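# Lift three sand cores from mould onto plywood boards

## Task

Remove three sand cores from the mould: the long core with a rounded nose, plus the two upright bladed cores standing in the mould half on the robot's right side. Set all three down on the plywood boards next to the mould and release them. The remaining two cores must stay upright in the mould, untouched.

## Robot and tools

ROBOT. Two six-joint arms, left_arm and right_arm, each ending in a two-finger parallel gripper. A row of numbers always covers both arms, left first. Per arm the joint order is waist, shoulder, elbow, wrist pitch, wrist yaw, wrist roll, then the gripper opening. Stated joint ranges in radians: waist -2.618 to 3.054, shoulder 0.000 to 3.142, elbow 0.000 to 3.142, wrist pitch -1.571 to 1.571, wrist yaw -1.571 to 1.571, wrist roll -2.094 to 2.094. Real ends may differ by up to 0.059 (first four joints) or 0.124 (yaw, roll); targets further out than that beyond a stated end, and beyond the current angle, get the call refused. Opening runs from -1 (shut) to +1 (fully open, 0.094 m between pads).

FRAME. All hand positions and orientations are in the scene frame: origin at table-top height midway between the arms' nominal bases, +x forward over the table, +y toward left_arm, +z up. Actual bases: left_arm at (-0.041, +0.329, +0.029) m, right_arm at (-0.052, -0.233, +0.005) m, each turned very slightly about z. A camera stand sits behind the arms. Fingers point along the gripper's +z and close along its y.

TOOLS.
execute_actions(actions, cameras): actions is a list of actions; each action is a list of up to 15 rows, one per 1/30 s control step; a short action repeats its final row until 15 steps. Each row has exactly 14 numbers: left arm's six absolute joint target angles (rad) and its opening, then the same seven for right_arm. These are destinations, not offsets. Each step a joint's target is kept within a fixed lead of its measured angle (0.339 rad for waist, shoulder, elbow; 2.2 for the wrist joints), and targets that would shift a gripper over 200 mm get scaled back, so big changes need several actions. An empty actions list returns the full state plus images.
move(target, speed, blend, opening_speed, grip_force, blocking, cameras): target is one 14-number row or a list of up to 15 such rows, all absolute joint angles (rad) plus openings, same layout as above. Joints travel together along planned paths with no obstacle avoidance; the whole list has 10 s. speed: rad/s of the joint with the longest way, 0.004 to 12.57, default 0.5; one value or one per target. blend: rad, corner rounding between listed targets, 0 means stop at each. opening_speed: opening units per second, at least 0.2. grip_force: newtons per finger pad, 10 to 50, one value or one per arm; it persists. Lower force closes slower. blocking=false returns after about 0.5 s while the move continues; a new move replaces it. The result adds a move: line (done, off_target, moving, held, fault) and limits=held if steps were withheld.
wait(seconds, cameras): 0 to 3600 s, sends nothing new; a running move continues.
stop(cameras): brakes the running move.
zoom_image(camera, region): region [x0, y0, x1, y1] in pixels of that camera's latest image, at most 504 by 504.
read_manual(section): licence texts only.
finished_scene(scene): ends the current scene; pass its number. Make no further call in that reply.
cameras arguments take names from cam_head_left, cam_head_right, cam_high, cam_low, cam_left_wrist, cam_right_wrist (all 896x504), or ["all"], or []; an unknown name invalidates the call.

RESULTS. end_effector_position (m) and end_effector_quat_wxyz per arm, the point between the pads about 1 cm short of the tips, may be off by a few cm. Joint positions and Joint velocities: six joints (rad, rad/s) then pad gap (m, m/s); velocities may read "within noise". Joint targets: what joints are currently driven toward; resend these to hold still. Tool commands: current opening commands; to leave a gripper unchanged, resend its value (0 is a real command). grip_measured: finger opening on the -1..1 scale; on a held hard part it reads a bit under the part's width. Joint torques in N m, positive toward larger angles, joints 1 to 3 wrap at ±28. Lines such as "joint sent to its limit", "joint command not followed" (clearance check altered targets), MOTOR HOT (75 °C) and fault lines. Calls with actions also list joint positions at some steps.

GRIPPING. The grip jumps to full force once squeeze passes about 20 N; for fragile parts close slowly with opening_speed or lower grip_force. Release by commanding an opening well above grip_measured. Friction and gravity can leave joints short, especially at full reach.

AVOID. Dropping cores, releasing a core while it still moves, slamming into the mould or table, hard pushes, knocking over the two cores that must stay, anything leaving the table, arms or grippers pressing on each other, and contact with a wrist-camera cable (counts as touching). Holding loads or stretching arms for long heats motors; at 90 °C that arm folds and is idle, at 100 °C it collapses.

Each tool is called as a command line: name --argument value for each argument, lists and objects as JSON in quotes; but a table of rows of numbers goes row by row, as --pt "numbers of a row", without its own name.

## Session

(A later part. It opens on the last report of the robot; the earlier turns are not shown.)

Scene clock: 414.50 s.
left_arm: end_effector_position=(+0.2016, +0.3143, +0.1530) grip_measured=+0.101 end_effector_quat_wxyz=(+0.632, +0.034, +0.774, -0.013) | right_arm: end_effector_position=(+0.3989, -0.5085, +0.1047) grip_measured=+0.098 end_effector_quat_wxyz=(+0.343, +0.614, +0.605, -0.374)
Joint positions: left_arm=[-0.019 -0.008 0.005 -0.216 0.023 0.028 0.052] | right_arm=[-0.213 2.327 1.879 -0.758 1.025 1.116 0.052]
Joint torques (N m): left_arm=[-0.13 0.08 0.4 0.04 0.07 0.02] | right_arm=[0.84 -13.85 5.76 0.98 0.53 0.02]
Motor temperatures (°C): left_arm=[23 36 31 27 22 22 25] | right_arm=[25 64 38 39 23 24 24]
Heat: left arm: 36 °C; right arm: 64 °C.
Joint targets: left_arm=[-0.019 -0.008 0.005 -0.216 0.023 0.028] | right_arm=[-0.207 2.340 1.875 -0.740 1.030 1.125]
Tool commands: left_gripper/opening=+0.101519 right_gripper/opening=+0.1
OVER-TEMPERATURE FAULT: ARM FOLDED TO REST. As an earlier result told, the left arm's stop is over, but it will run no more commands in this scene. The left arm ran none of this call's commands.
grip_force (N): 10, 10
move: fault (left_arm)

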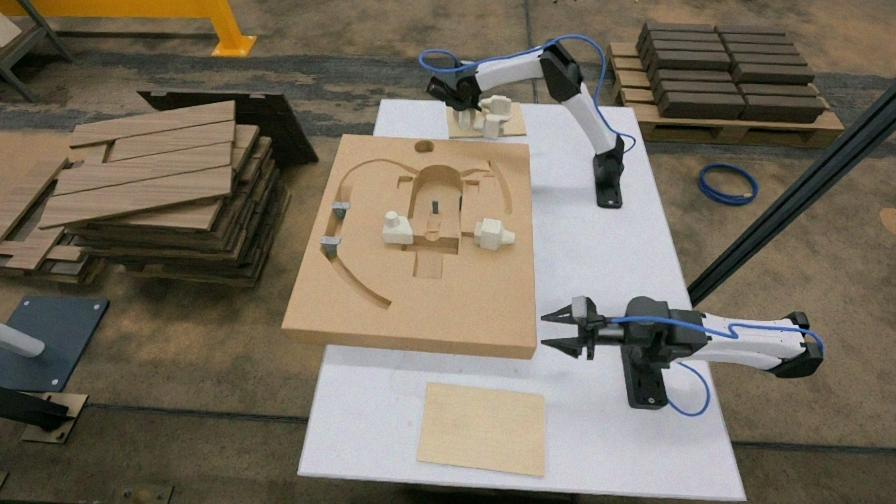

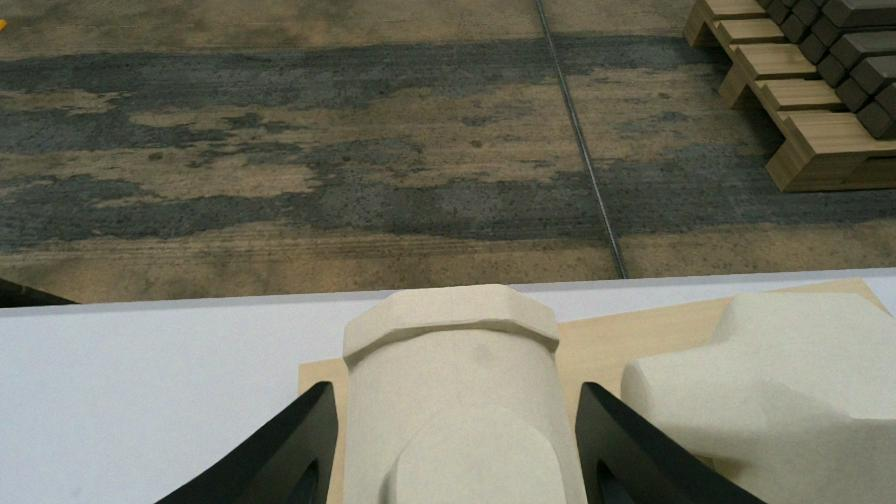

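move --pt "-0.019 -0.008 0.005 -0.216 0.023 0.028 0.1 -0.21 2.33 2.35 -1.2 1.0 1.125 0.1" --pt "-0.019 -0.008 0.005 -0.216 0.023 0.028 0.1 0.1 1.6 1.9 -1.1 0.3 0.3 0.5" --pt "-0.019 -0.008 0.005 -0.216 0.023 0.028 0.1 0.55 1.252 1.334 -0.95 0 0.5 1" --speed '[0.4,0.9,0.9]' --blend '[0.08,0.1,0]' --grip_force 50 --cameras '["cam_high","cam_right_wrist","cam_head_left","cam_head_right"]'

zoom_image --camera "cam_high" --region '[370, 170, 550, 290]'

zoom_image --camera "cam_high" --region '[430, 80, 540, 160]'

zoom_image --camera "cam_head_left" --region '[260, 220, 400, 370]'

Scene clock: 434.10 s.
left_arm: end_effector_position=(+0.2016, +0.3143, +0.1530) grip_measured=+0.101 end_effector_quat_wxyz=(+0.632, +0.034, +0.774, -0.013) | right_arm: end_effector_position=(+0.2457, -0.0749, +0.2553) grip_measured=+0.998 end_effector_quat_wxyz=(+0.295, -0.002, +0.943, +0.152)
Joint positions: left_arm=[-0.019 -0.008 0.005 -0.216 0.023 0.028 0.052] | right_arm=[0.545 1.269 1.343 -0.968 0.01 0.487 0.094]
Joint torques (N m): left_arm=[-0.16 0.05 0.39 0.03 0.07 0.02] | right_arm=[0.8 -6.53 5.78 1.62 -0.12 0.04]
Motor temperatures (°C): left_arm=[23 36 30 27 22 22 25] | right_arm=[25 61 37 39 22 24 23]
Heat: left arm: 36 °C; right arm: 61 °C.
Joint targets: left_arm=[-0.019 -0.008 0.005 -0.216 0.023 0.028] | right_arm=[0.550 1.252 1.334 -0.950 0.000 0.500]
Tool commands: left_gripper/opening=+0.101519 right_gripper/opening=+1.0
OVER-TEMPERATURE FAULT: ARM FOLDED TO REST. As an earlier result told, the left arm's stop is over, but it will run no more commands in this scene. The left arm ran none of this call's commands.
move: fault (left_arm); blend cut to 0 rad at target 2
Images, in order (width x height): cam_head_left 896x504, cam_head_right 896x504, cam_high 896x504, cam_right_wrist 896x504.

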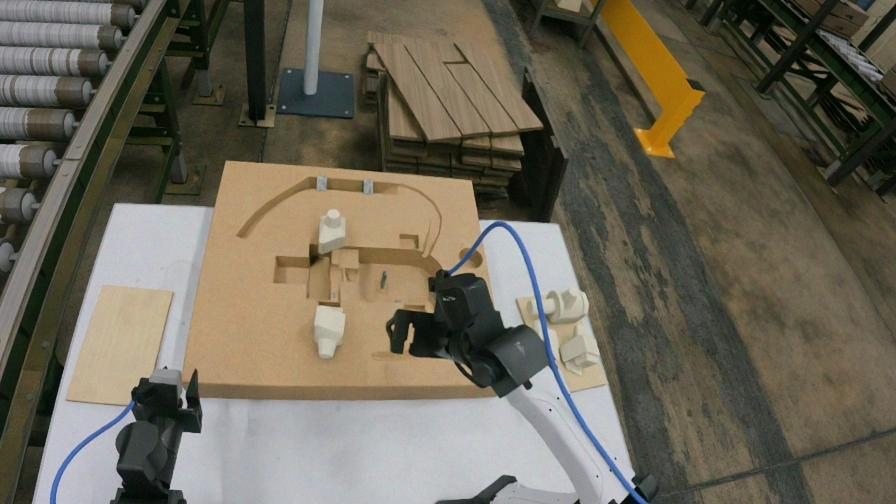

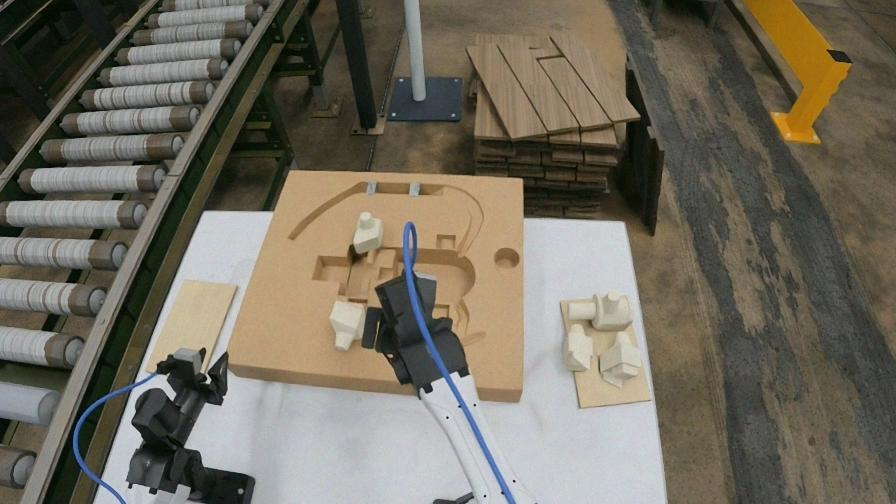

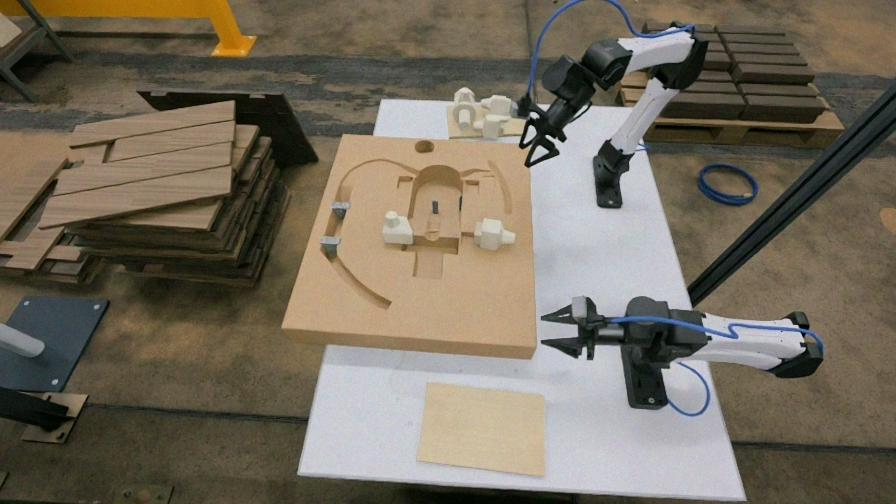

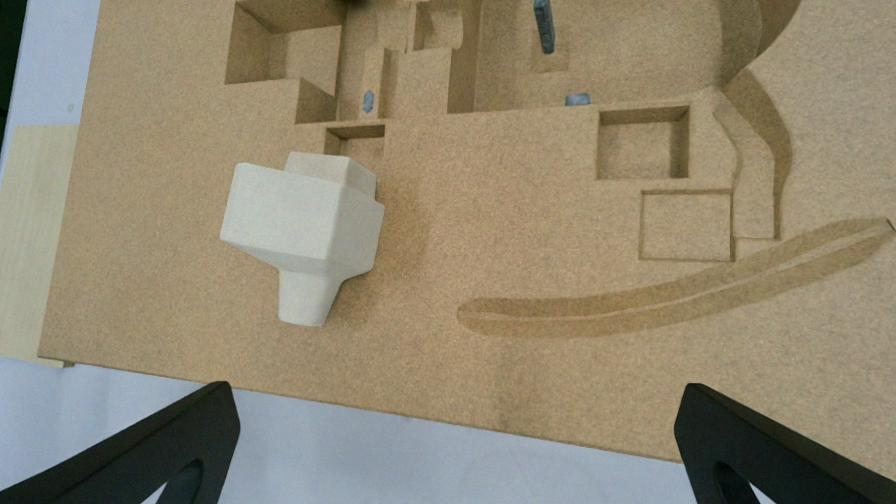

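Scaled by 2.800 from the camera's image (finer frame: 1280x720).

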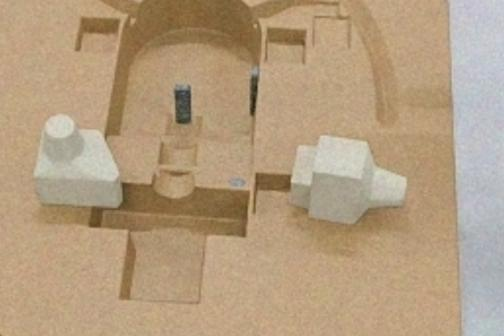

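Scaled by 4.582 from the camera's image (finer frame: 1280x720).

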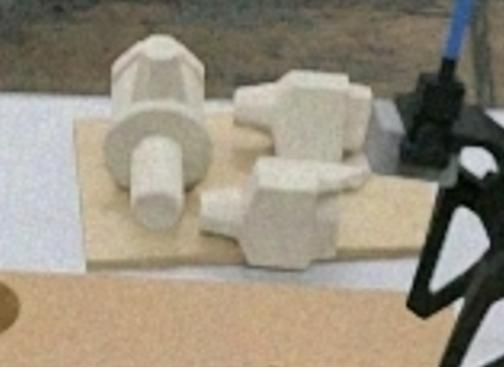

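Scaled by 3.360 from the camera's image (finer frame: 1280x720).

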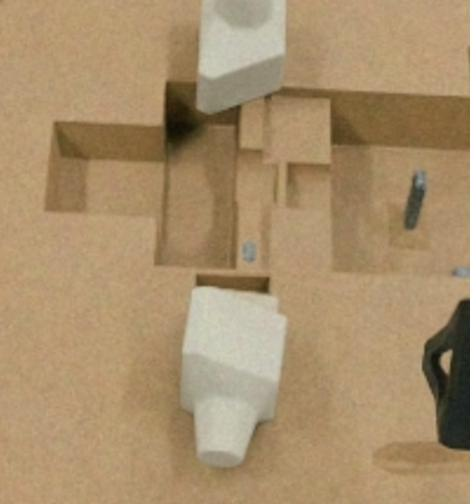

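zoom_image --camera "cam_right_wrist" --region '[190, 80, 430, 340]'

Scaled by 1.938 from the camera's image (finer frame: 1280x720).

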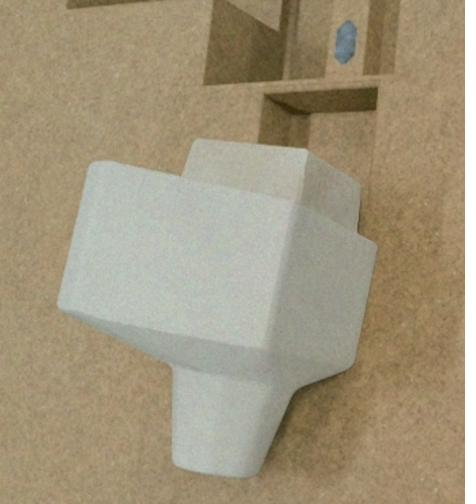

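move --pt "-0.019 -0.008 0.005 -0.216 0.023 0.028 0.1 0.9 1.3 1.2 0.0 0.6 0.1 0.8" --pt "-0.019 -0.008 0.005 -0.216 0.023 0.028 0.1 1.024 1.855 0.918 0.937 0.974 0 0.8" --speed 0.9 --blend '[0.1,0]' --cameras '["cam_high","cam_right_wrist","cam_head_left"]'

zoom_image --camera "cam_high" --region '[430, 150, 600, 290]'

Scene clock: 502.60 s.
left_arm: end_effector_position=(+0.2016, +0.3143, +0.1530) grip_measured=+0.101 end_effector_quat_wxyz=(+0.632, +0.034, +0.774, -0.013) | right_arm: end_effector_position=(+0.3266, +0.0653, +0.2140) grip_measured=+0.802 end_effector_quat_wxyz=(+0.707, +0.001, +0.707, +0.005)
Joint positions: left_arm=[-0.019 -0.008 0.005 -0.216 0.023 0.028 0.052] | right_arm=[1.02 1.843 0.923 0.919 0.965 0.01 0.085]
Joint torques (N m): left_arm=[-0.02 -0.03 0.31 0.03 0.08 0.02] | right_arm=[0.59 -8.9 5.29 1.69 0.07 -0.15]
Motor temperatures (°C): left_arm=[23 35 30 26 22 22 25] | right_arm=[25 46 37 43 22 24 22]
Heat: left arm: 35 °C; right arm: 46 °C.
Joint targets: left_arm=[-0.019 -0.008 0.005 -0.216 0.023 0.028] | right_arm=[1.024 1.855 0.918 0.937 0.974 0.000]
Tool commands: left_gripper/opening=+0.101519 right_gripper/opening=+0.8
OVER-TEMPERATURE FAULT: ARM FOLDED TO REST. As an earlier result told, the left arm's stop is over, but it will run no more commands in this scene. The left arm ran none of this call's commands.
move: fault (left_arm)
Images, in order (width x height): cam_head_left 896x504, cam_high 896x504, cam_right_wrist 896x504.

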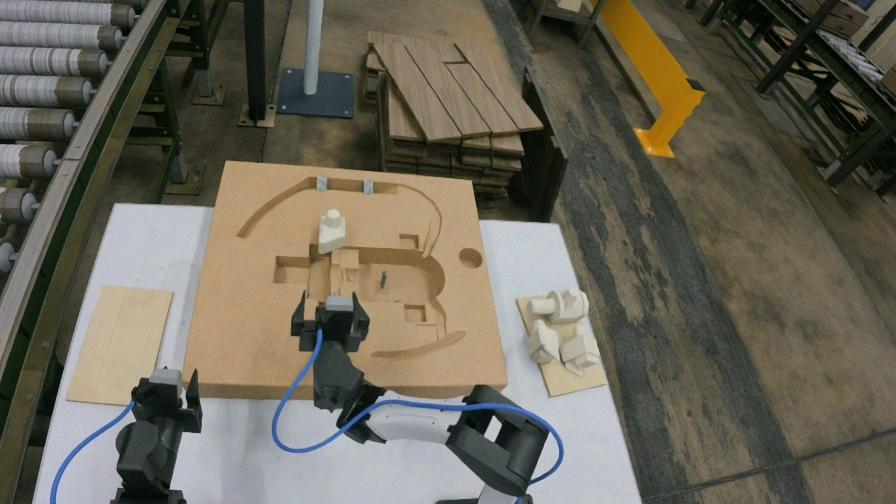

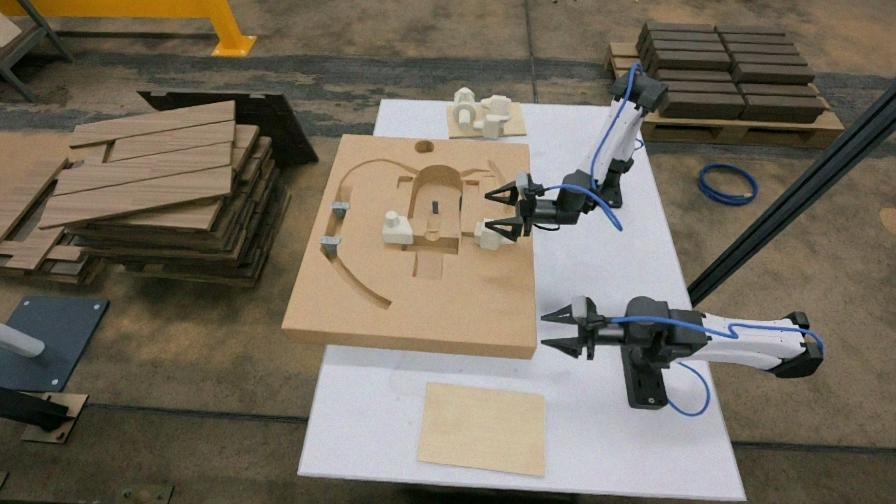

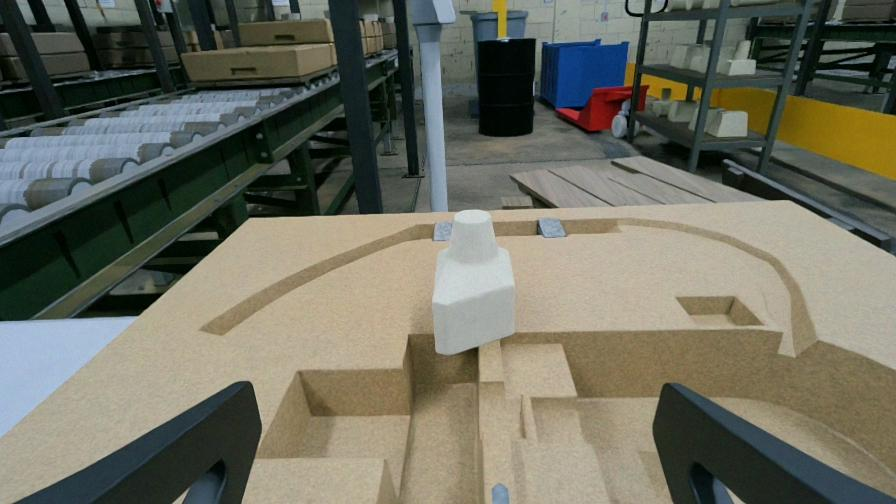

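Scaled by 2.965 from the camera's image (finer frame: 1280x720).

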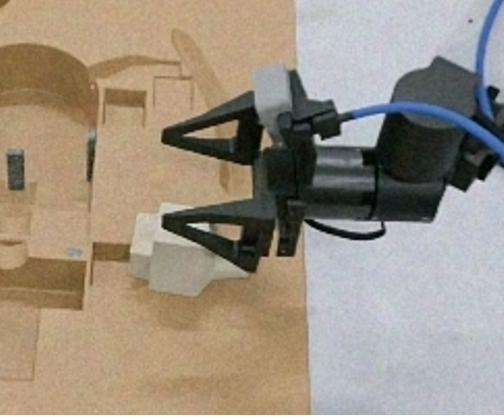

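move --target '[-0.019,-0.008,0.005,-0.216,0.023,0.028,0.1,1.028,2.178,0.852,1.335,0.98,0,0.8]' --speed 0.4 --cameras '["cam_high","cam_head_left"]'

zoom_image --camera "cam_high" --region '[430, 150, 600, 290]'

zoom_image --camera "cam_head_left" --region '[260, 250, 400, 400]'

Scene clock: 509.73 s.
left_arm: end_effector_position=(+0.2016, +0.3143, +0.1530) grip_measured=+0.101 end_effector_quat_wxyz=(+0.632, +0.034, +0.774, -0.013) | right_arm: end_effector_position=(+0.3249, +0.0692, +0.1568) grip_measured=+0.802 end_effector_quat_wxyz=(+0.737, +0.049, +0.673, +0.046)
Joint positions: left_arm=[-0.019 -0.008 0.005 -0.216 0.023 0.028 0.052] | right_arm=[1.032 2.125 0.874 1.415 0.986 -0.002 0.085]
Joint torques (N m): left_arm=[-0.12 0.03 0.39 0.05 0.09 0.02] | right_arm=[0.01 -5.93 2.84 0.77 -0.19 -0.05]
Heat: left arm: 35 °C; right arm: 47 °C.
Joint targets: left_arm=[-0.019 -0.008 0.005 -0.216 0.023 0.028] | right_arm=[1.028 2.178 0.852 1.335 0.980 0.000]
Tool commands: left_gripper/opening=+0.101519 right_gripper/opening=+0.8
OVER-TEMPERATURE FAULT: ARM FOLDED TO REST. As an earlier result told, the left arm's stop is over, but it will run no more commands in this scene. The left arm ran none of this call's commands.
move: fault (left_arm), off_target (right_arm); right_arm: the wrist pitch is farthest, 0.080 rad from its target
Images, in order (width x height): cam_head_left 896x504, cam_high 896x504.

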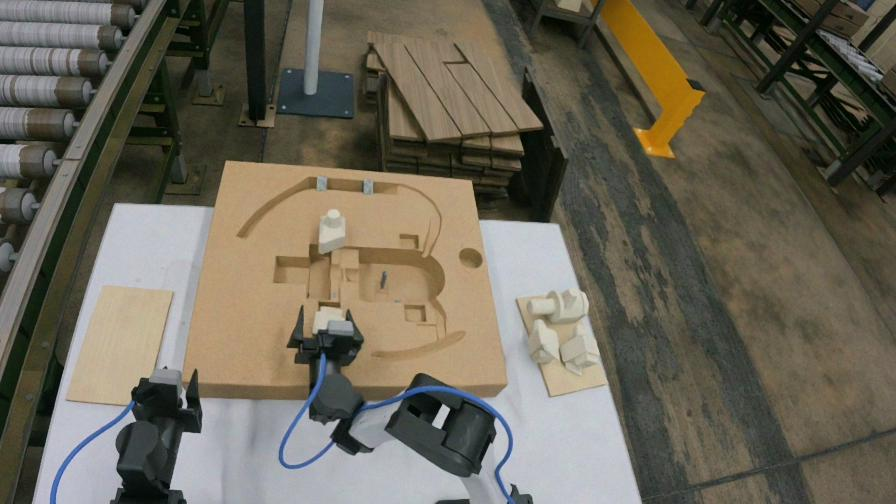

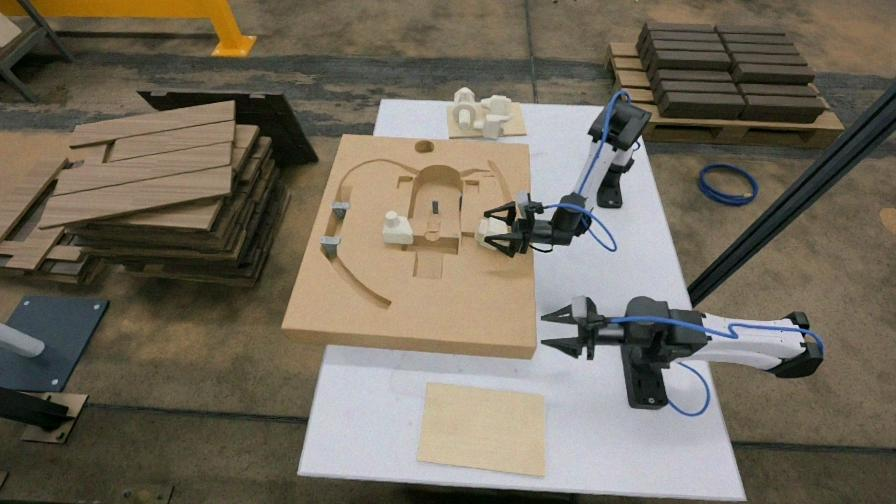

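Scaled by 2.965 from the camera's image (finer frame: 1280x720).

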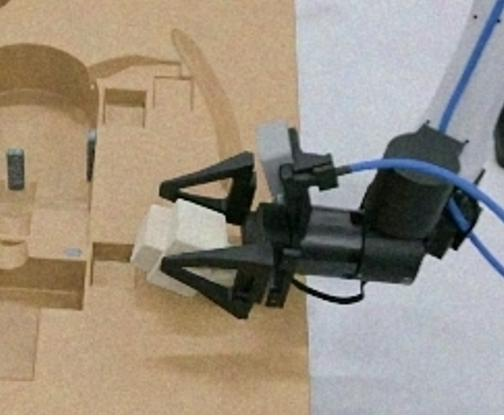

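Scaled by 3.360 from the camera's image (finer frame: 1280x720).

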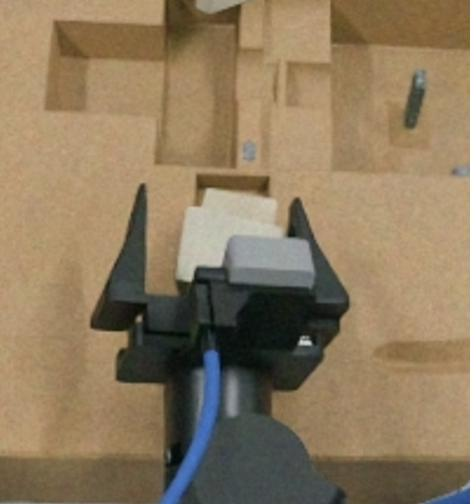

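move --pt "-0.019 -0.008 0.005 -0.216 0.023 0.028 0.1 1.04 1.90 0.87 1.05 0.99 0 0.8" --pt "-0.019 -0.008 0.005 -0.216 0.023 0.028 0.1 1.058 1.955 0.81 1.13 1.01 0 0.8" --pt "-0.019 -0.008 0.005 -0.216 0.023 0.028 0.1 1.058 2.155 0.795 1.36 1.01 0 0.8" --speed 0.4 --blend '[0.03,0.02,0]' --cameras '["cam_high","cam_head_left"]'

zoom_image --camera "cam_high" --region '[430, 150, 600, 290]'

zoom_image --camera "cam_head_left" --region '[260, 250, 400, 400]'

Scene clock: 528.73 s.
left_arm: end_effector_position=(+0.2016, +0.3143, +0.1530) grip_measured=+0.101 end_effector_quat_wxyz=(+0.632, +0.034, +0.774, -0.013) | right_arm: end_effector_position=(+0.3114, +0.0628, +0.1242) grip_measured=+0.802 end_effector_quat_wxyz=(+0.712, +0.006, +0.702, +0.004)
Joint positions: left_arm=[-0.019 -0.008 0.005 -0.216 0.023 0.028 0.052] | right_arm=[1.054 2.129 0.805 1.353 1.007 -0.01 0.085]
Joint torques (N m): left_arm=[-0.01 0.02 0.32 0.05 0.07 0.01] | right_arm=[0.76 -8.25 3.41 1.57 0.03 0.04]
Heat: left arm: 34 °C; right arm: 46 °C.
Joint targets: left_arm=[-0.019 -0.008 0.005 -0.216 0.023 0.028] | right_arm=[1.058 2.155 0.795 1.360 1.010 0.000]
Tool commands: left_gripper/opening=+0.101519 right_gripper/opening=+0.8
OVER-TEMPERATURE FAULT: ARM FOLDED TO REST. As an earlier result told, the left arm's stop is over, but it will run no more commands in this scene. The left arm ran none of this call's commands.
move: fault (left_arm)
Images, in order (width x height): cam_head_left 896x504, cam_high 896x504.

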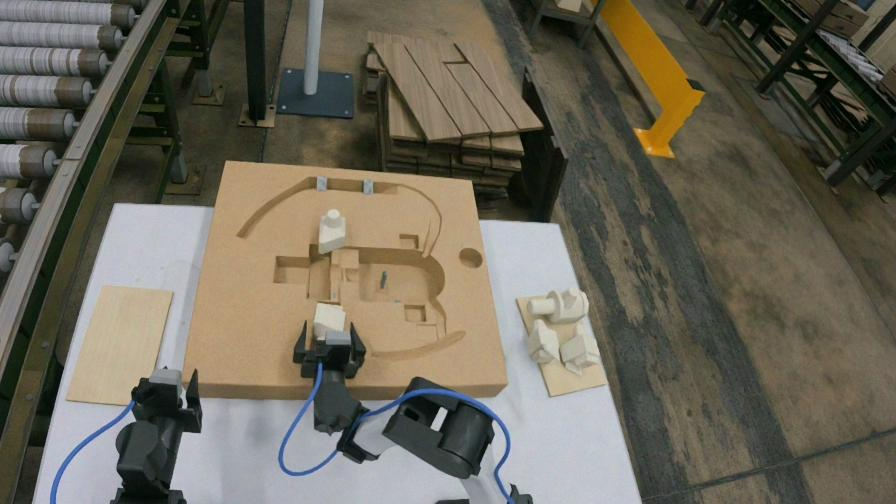

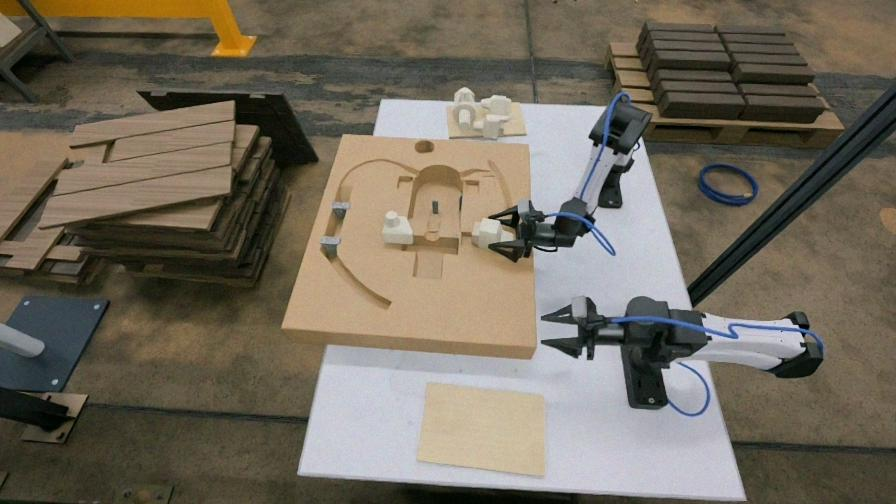

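Scaled by 2.965 from the camera's image (finer frame: 1280x720).

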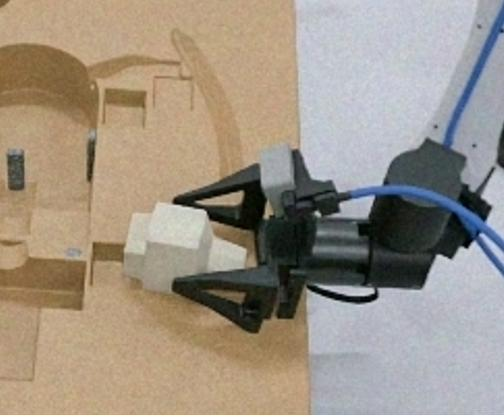

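Scaled by 3.360 from the camera's image (finer frame: 1280x720).

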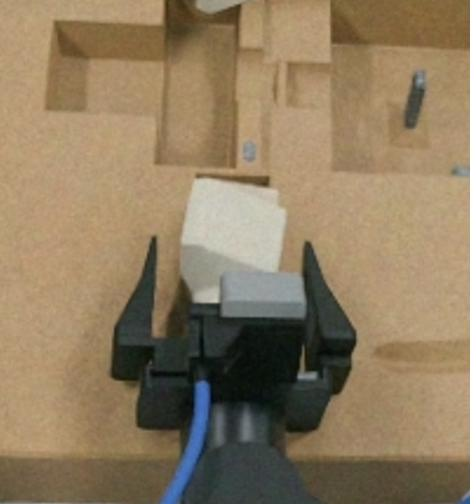

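move --pt "-0.019 -0.008 0.005 -0.216 0.023 0.028 0.1 1.062 2.205 0.79 1.41 1.01 0 0.8" --speed 0.2 --cameras '["cam_low","cam_right_wrist"]'

zoom_image --camera "cam_low" --region '[380, 170, 560, 290]'

Scene clock: 532.83 s.
left_arm: end_effector_position=(+0.2016, +0.3143, +0.1530) grip_measured=+0.101 end_effector_quat_wxyz=(+0.632, +0.034, +0.774, -0.013) | right_arm: end_effector_position=(+0.3104, +0.0613, +0.1268) grip_measured=+0.802 end_effector_quat_wxyz=(+0.723, +0.017, +0.690, +0.009)
Joint positions: left_arm=[-0.019 -0.008 0.005 -0.216 0.023 0.028 0.052] | right_arm=[1.055 2.158 0.805 1.442 1.016 -0.039 0.085]
Joint torques (N m): left_arm=[-0.21 0.01 0.35 0.04 0.07 0.02] | right_arm=[0.99 -6.27 2.86 1.28 -0.14 0.37]
Heat: left arm: 34 °C; right arm: 46 °C.
Joint targets: left_arm=[-0.019 -0.008 0.005 -0.216 0.023 0.028] | right_arm=[1.062 2.205 0.790 1.410 1.010 0.000]
Tool commands: left_gripper/opening=+0.101519 right_gripper/opening=+0.8
OVER-TEMPERATURE FAULT: ARM FOLDED TO REST. As an earlier result told, the left arm's stop is over, but it will run no more commands in this scene. The left arm ran none of this call's commands.
move: fault (left_arm), off_target (right_arm); right_arm: the shoulder is farthest, 0.047 rad from its target

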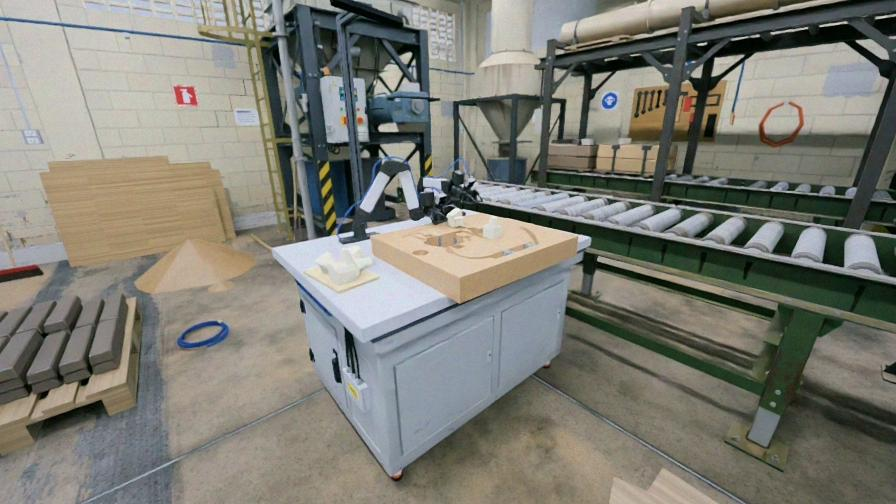

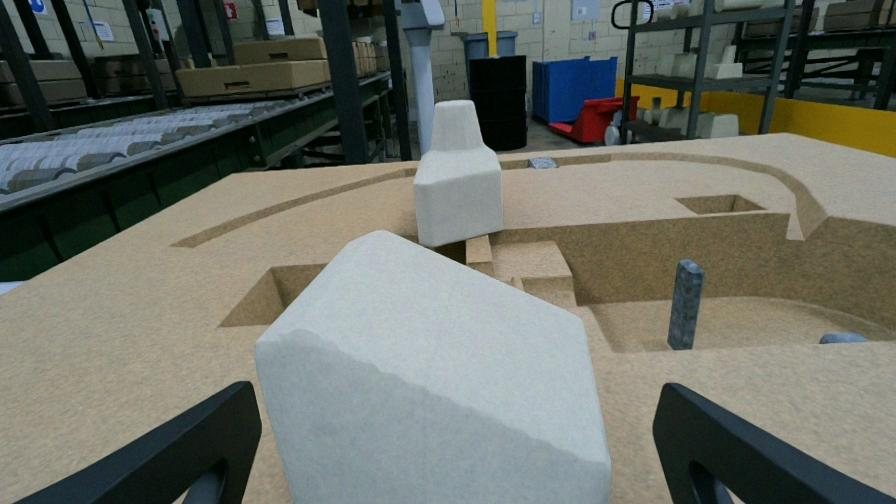

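Scaled by 2.800 from the camera's image (finer frame: 1280x720).

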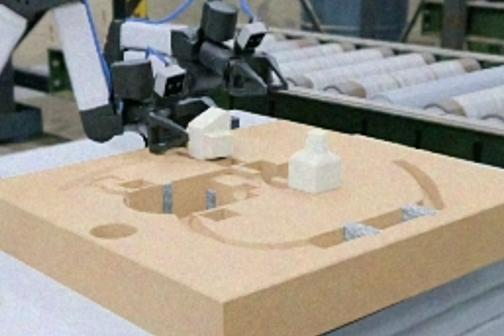

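move --pt "-0.019 -0.008 0.005 -0.216 0.023 0.028 0.1 1.062 2.145 0.80 1.37 1.012 -0.01 0.8" --pt "-0.019 -0.008 0.005 -0.216 0.023 0.028 0.1 1.062 2.145 0.80 1.37 1.012 -0.01 0.0" --pt "-0.019 -0.008 0.005 -0.216 0.023 0.028 0.1 1.062 1.97 0.90 1.1 1.012 0 0.0" --speed 0.3 --opening_speed 0.6 --cameras '["cam_low","cam_right_wrist","cam_high"]'

zoom_image --camera "cam_low" --region '[380, 150, 560, 270]'

zoom_image --camera "cam_high" --region '[430, 150, 600, 290]'

Scene clock: 548.23 s.
left_arm: end_effector_position=(+0.2016, +0.3143, +0.1530) grip_measured=+0.101 end_effector_quat_wxyz=(+0.632, +0.034, +0.774, -0.013) | right_arm: end_effector_position=(+0.3162, +0.0705, +0.1412) grip_measured=+0.220 end_effector_quat_wxyz=(+0.688, -0.032, +0.724, -0.038)
Joint positions: left_arm=[-0.019 -0.008 0.005 -0.216 0.023 0.028 0.052] | right_arm=[1.055 2.018 0.866 1.054 1.016 -0.017 0.057]
Joint torques (N m): left_arm=[-0.12 0.03 0.35 0.04 0.08 0] | right_arm=[0.99 -15.54 7.43 2.08 0.03 0.11]
Heat: left arm: 34 °C; right arm: 47 °C.
Joint targets: left_arm=[-0.019 -0.008 0.005 -0.216 0.023 0.028] | right_arm=[1.062 1.970 0.900 1.100 1.012 0.000]
Tool commands: left_gripper/opening=+0.101519 right_gripper/opening=+0.0
OVER-TEMPERATURE FAULT: ARM FOLDED TO REST. As an earlier result told, the left arm's stop is over, but it will run no more commands in this scene. The left arm ran none of this call's commands.
move: fault (left_arm), off_target (right_arm); target 2's new numbers were sent with right_arm's wrist pitch 0.051 rad from that target; right_arm: the shoulder is farthest, 0.048 rad from its target
Images, in order (width x height): cam_high 896x504, cam_low 896x504, cam_right_wrist 896x504.

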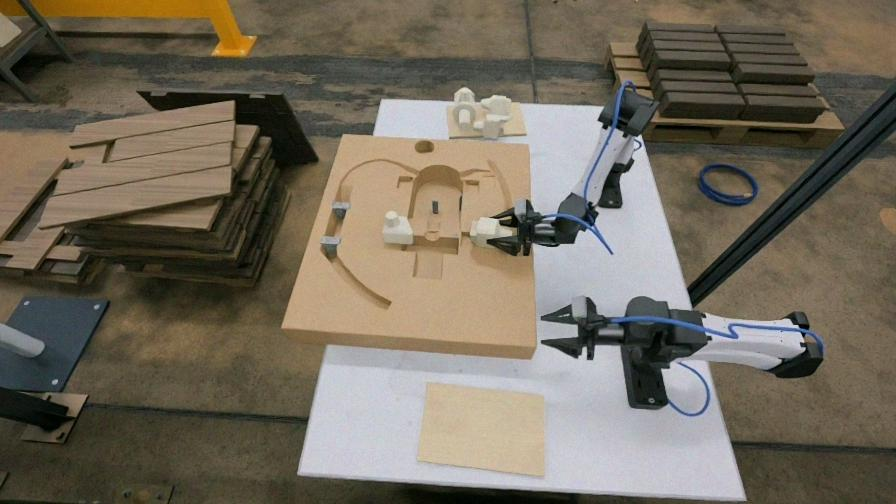

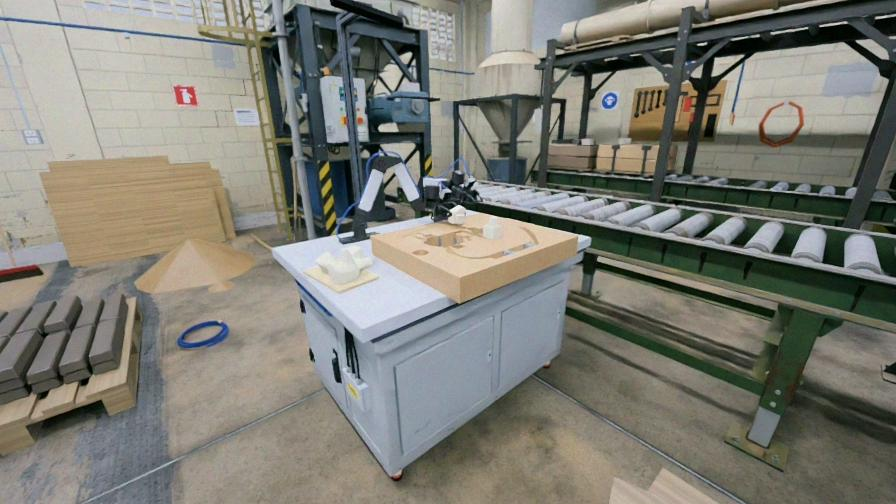

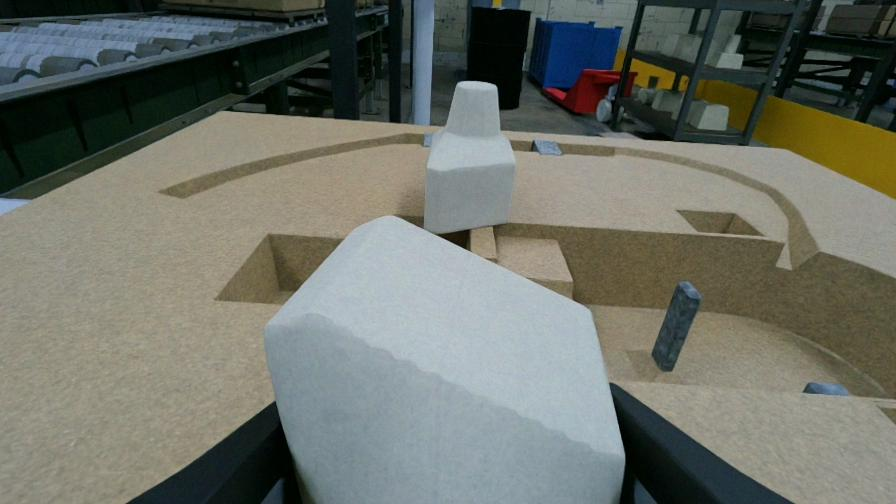

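Scaled by 2.800 from the camera's image (finer frame: 1280x720).

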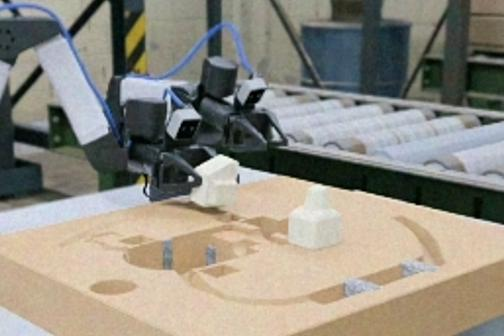

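Scaled by 2.965 from the camera's image (finer frame: 1280x720).

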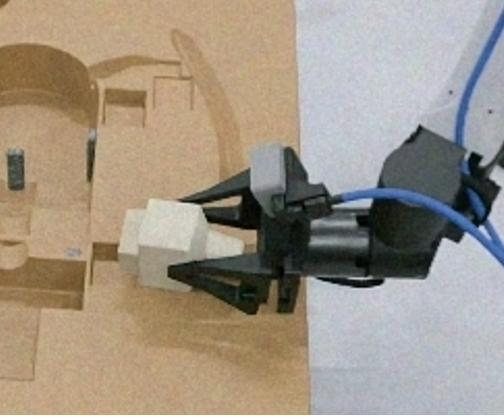

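move --pt "-0.019 -0.008 0.005 -0.216 0.023 0.028 0.1 1.0 1.78 1.15 0.70 0.95 0.03 0.0" --pt "-0.019 -0.008 0.005 -0.216 0.023 0.028 0.1 0.729 2.36 2.53 -1.25 0.27 0.636 0.0" --speed '[0.5,0.7]' --blend '[0.08,0]' --cameras '["cam_low","cam_right_wrist","cam_high","cam_head_left"]'

zoom_image --camera "cam_high" --region '[400, 150, 540, 280]'

zoom_image --camera "cam_low" --region '[400, 150, 540, 250]'

zoom_image --camera "cam_head_left" --region '[270, 220, 410, 350]'

Scene clock: 566.47 s.
left_arm: end_effector_position=(+0.2016, +0.3143, +0.1530) grip_measured=+0.101 end_effector_quat_wxyz=(+0.632, +0.034, +0.774, -0.013) | right_arm: end_effector_position=(+0.3984, +0.0729, +0.1795) grip_measured=+0.220 end_effector_quat_wxyz=(+0.249, -0.001, +0.968, +0.026)
Joint positions: left_arm=[-0.019 -0.008 0.005 -0.216 0.023 0.028 0.052] | right_arm=[0.732 2.352 2.488 -1.272 0.269 0.621 0.057]
Joint torques (N m): left_arm=[-0.06 0.06 0.38 0.05 0.07 0.02] | right_arm=[0.08 -14.34 9.18 1.26 0.19 0.09]
Motor temperatures (°C): left_arm=[23 34 29 26 22 22 25] | right_arm=[25 54 37 43 22 24 23]
Heat: left arm: 34 °C; right arm: 54 °C.
Joint targets: left_arm=[-0.019 -0.008 0.005 -0.216 0.023 0.028] | right_arm=[0.729 2.360 2.530 -1.250 0.270 0.636]
Tool commands: left_gripper/opening=+0.101519 right_gripper/opening=+0.0
OVER-TEMPERATURE FAULT: ARM FOLDED TO REST. As an earlier result told, the left arm's stop is over, but it will run no more commands in this scene. The left arm ran none of this call's commands.
move: fault (left_arm), off_target (right_arm); right_arm: the elbow is farthest, 0.042 rad from its target
Images, in order (width x height): cam_head_left 896x504, cam_high 896x504, cam_low 896x504, cam_right_wrist 896x504.

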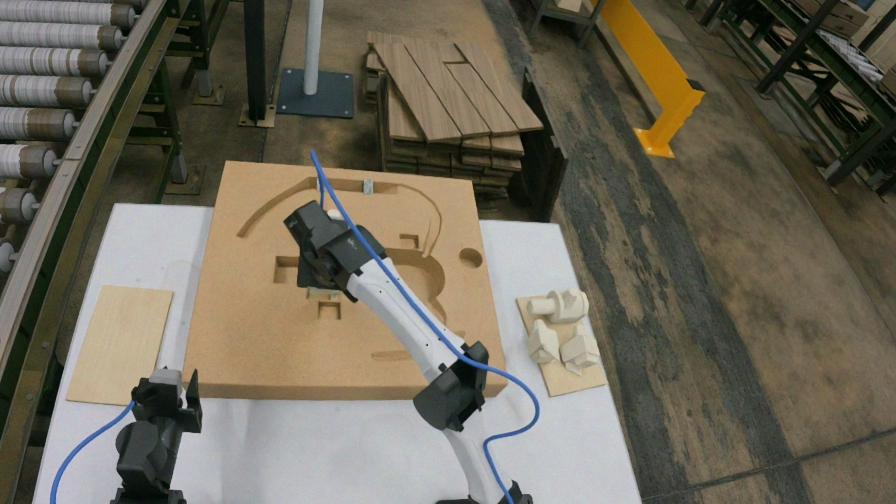

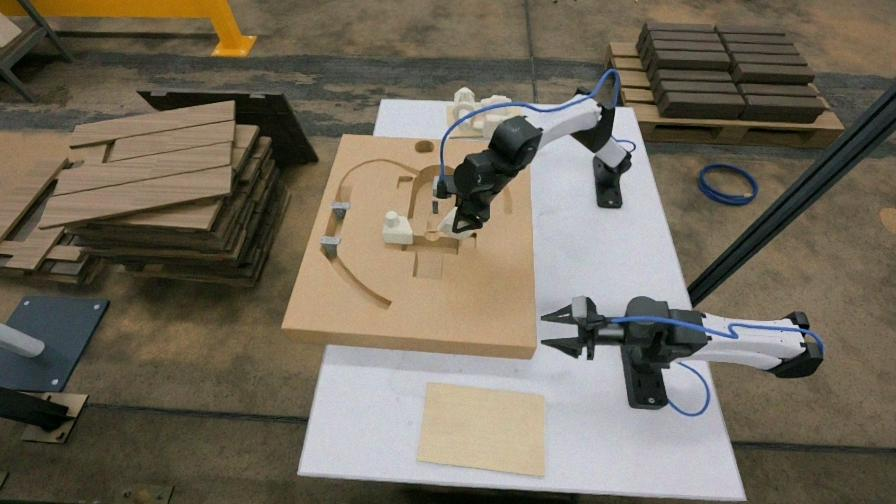

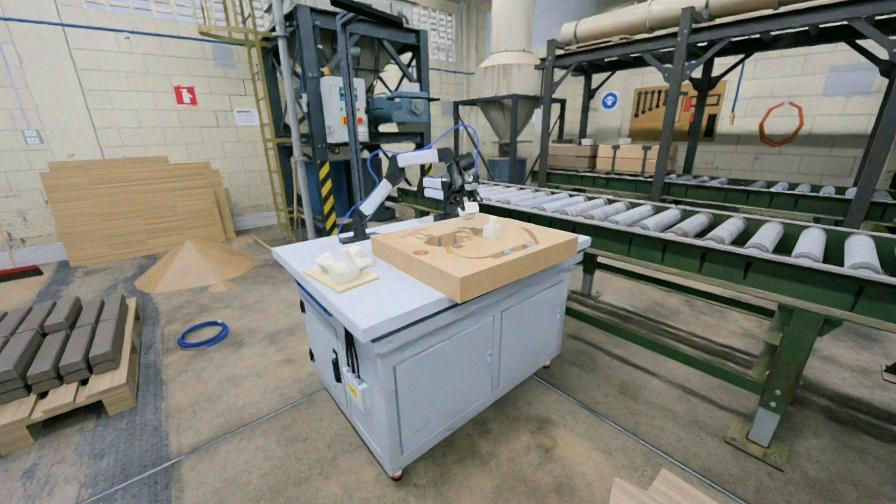

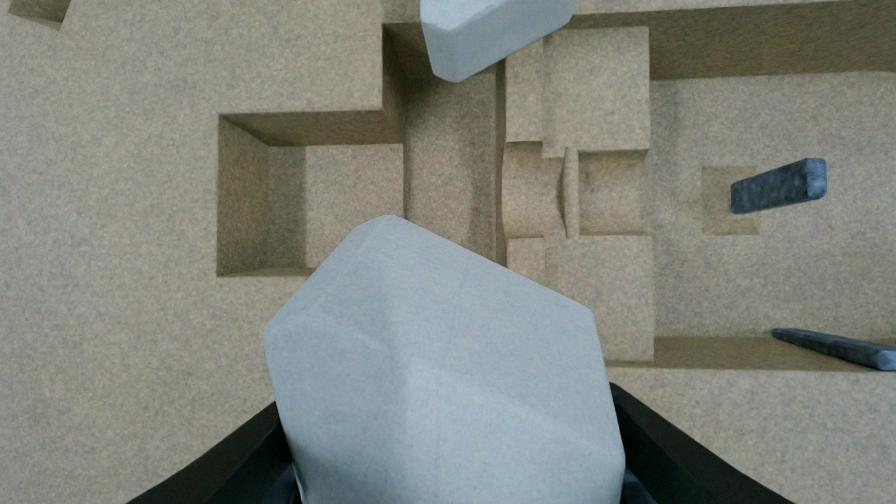

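Scaled by 3.600 from the camera's image (finer frame: 1280x720).

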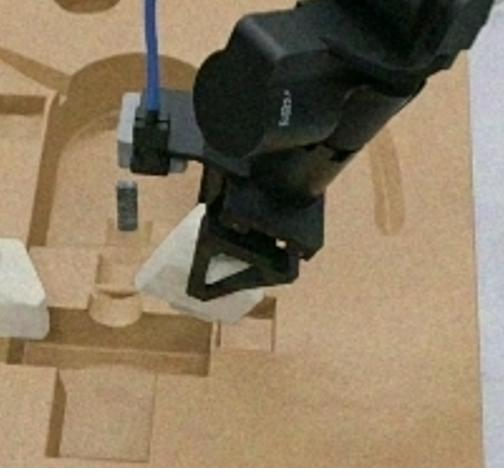

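Scaled by 3.600 from the camera's image (finer frame: 1280x720).

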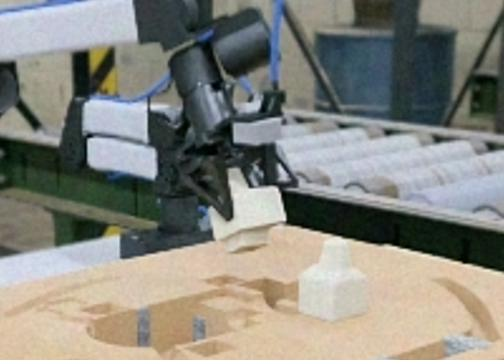

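Scaled by 3.600 from the camera's image (finer frame: 1280x720).

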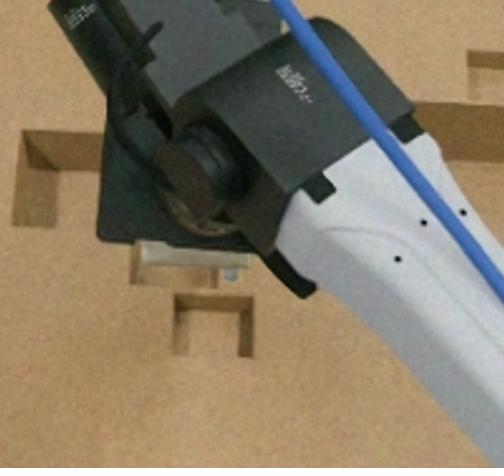

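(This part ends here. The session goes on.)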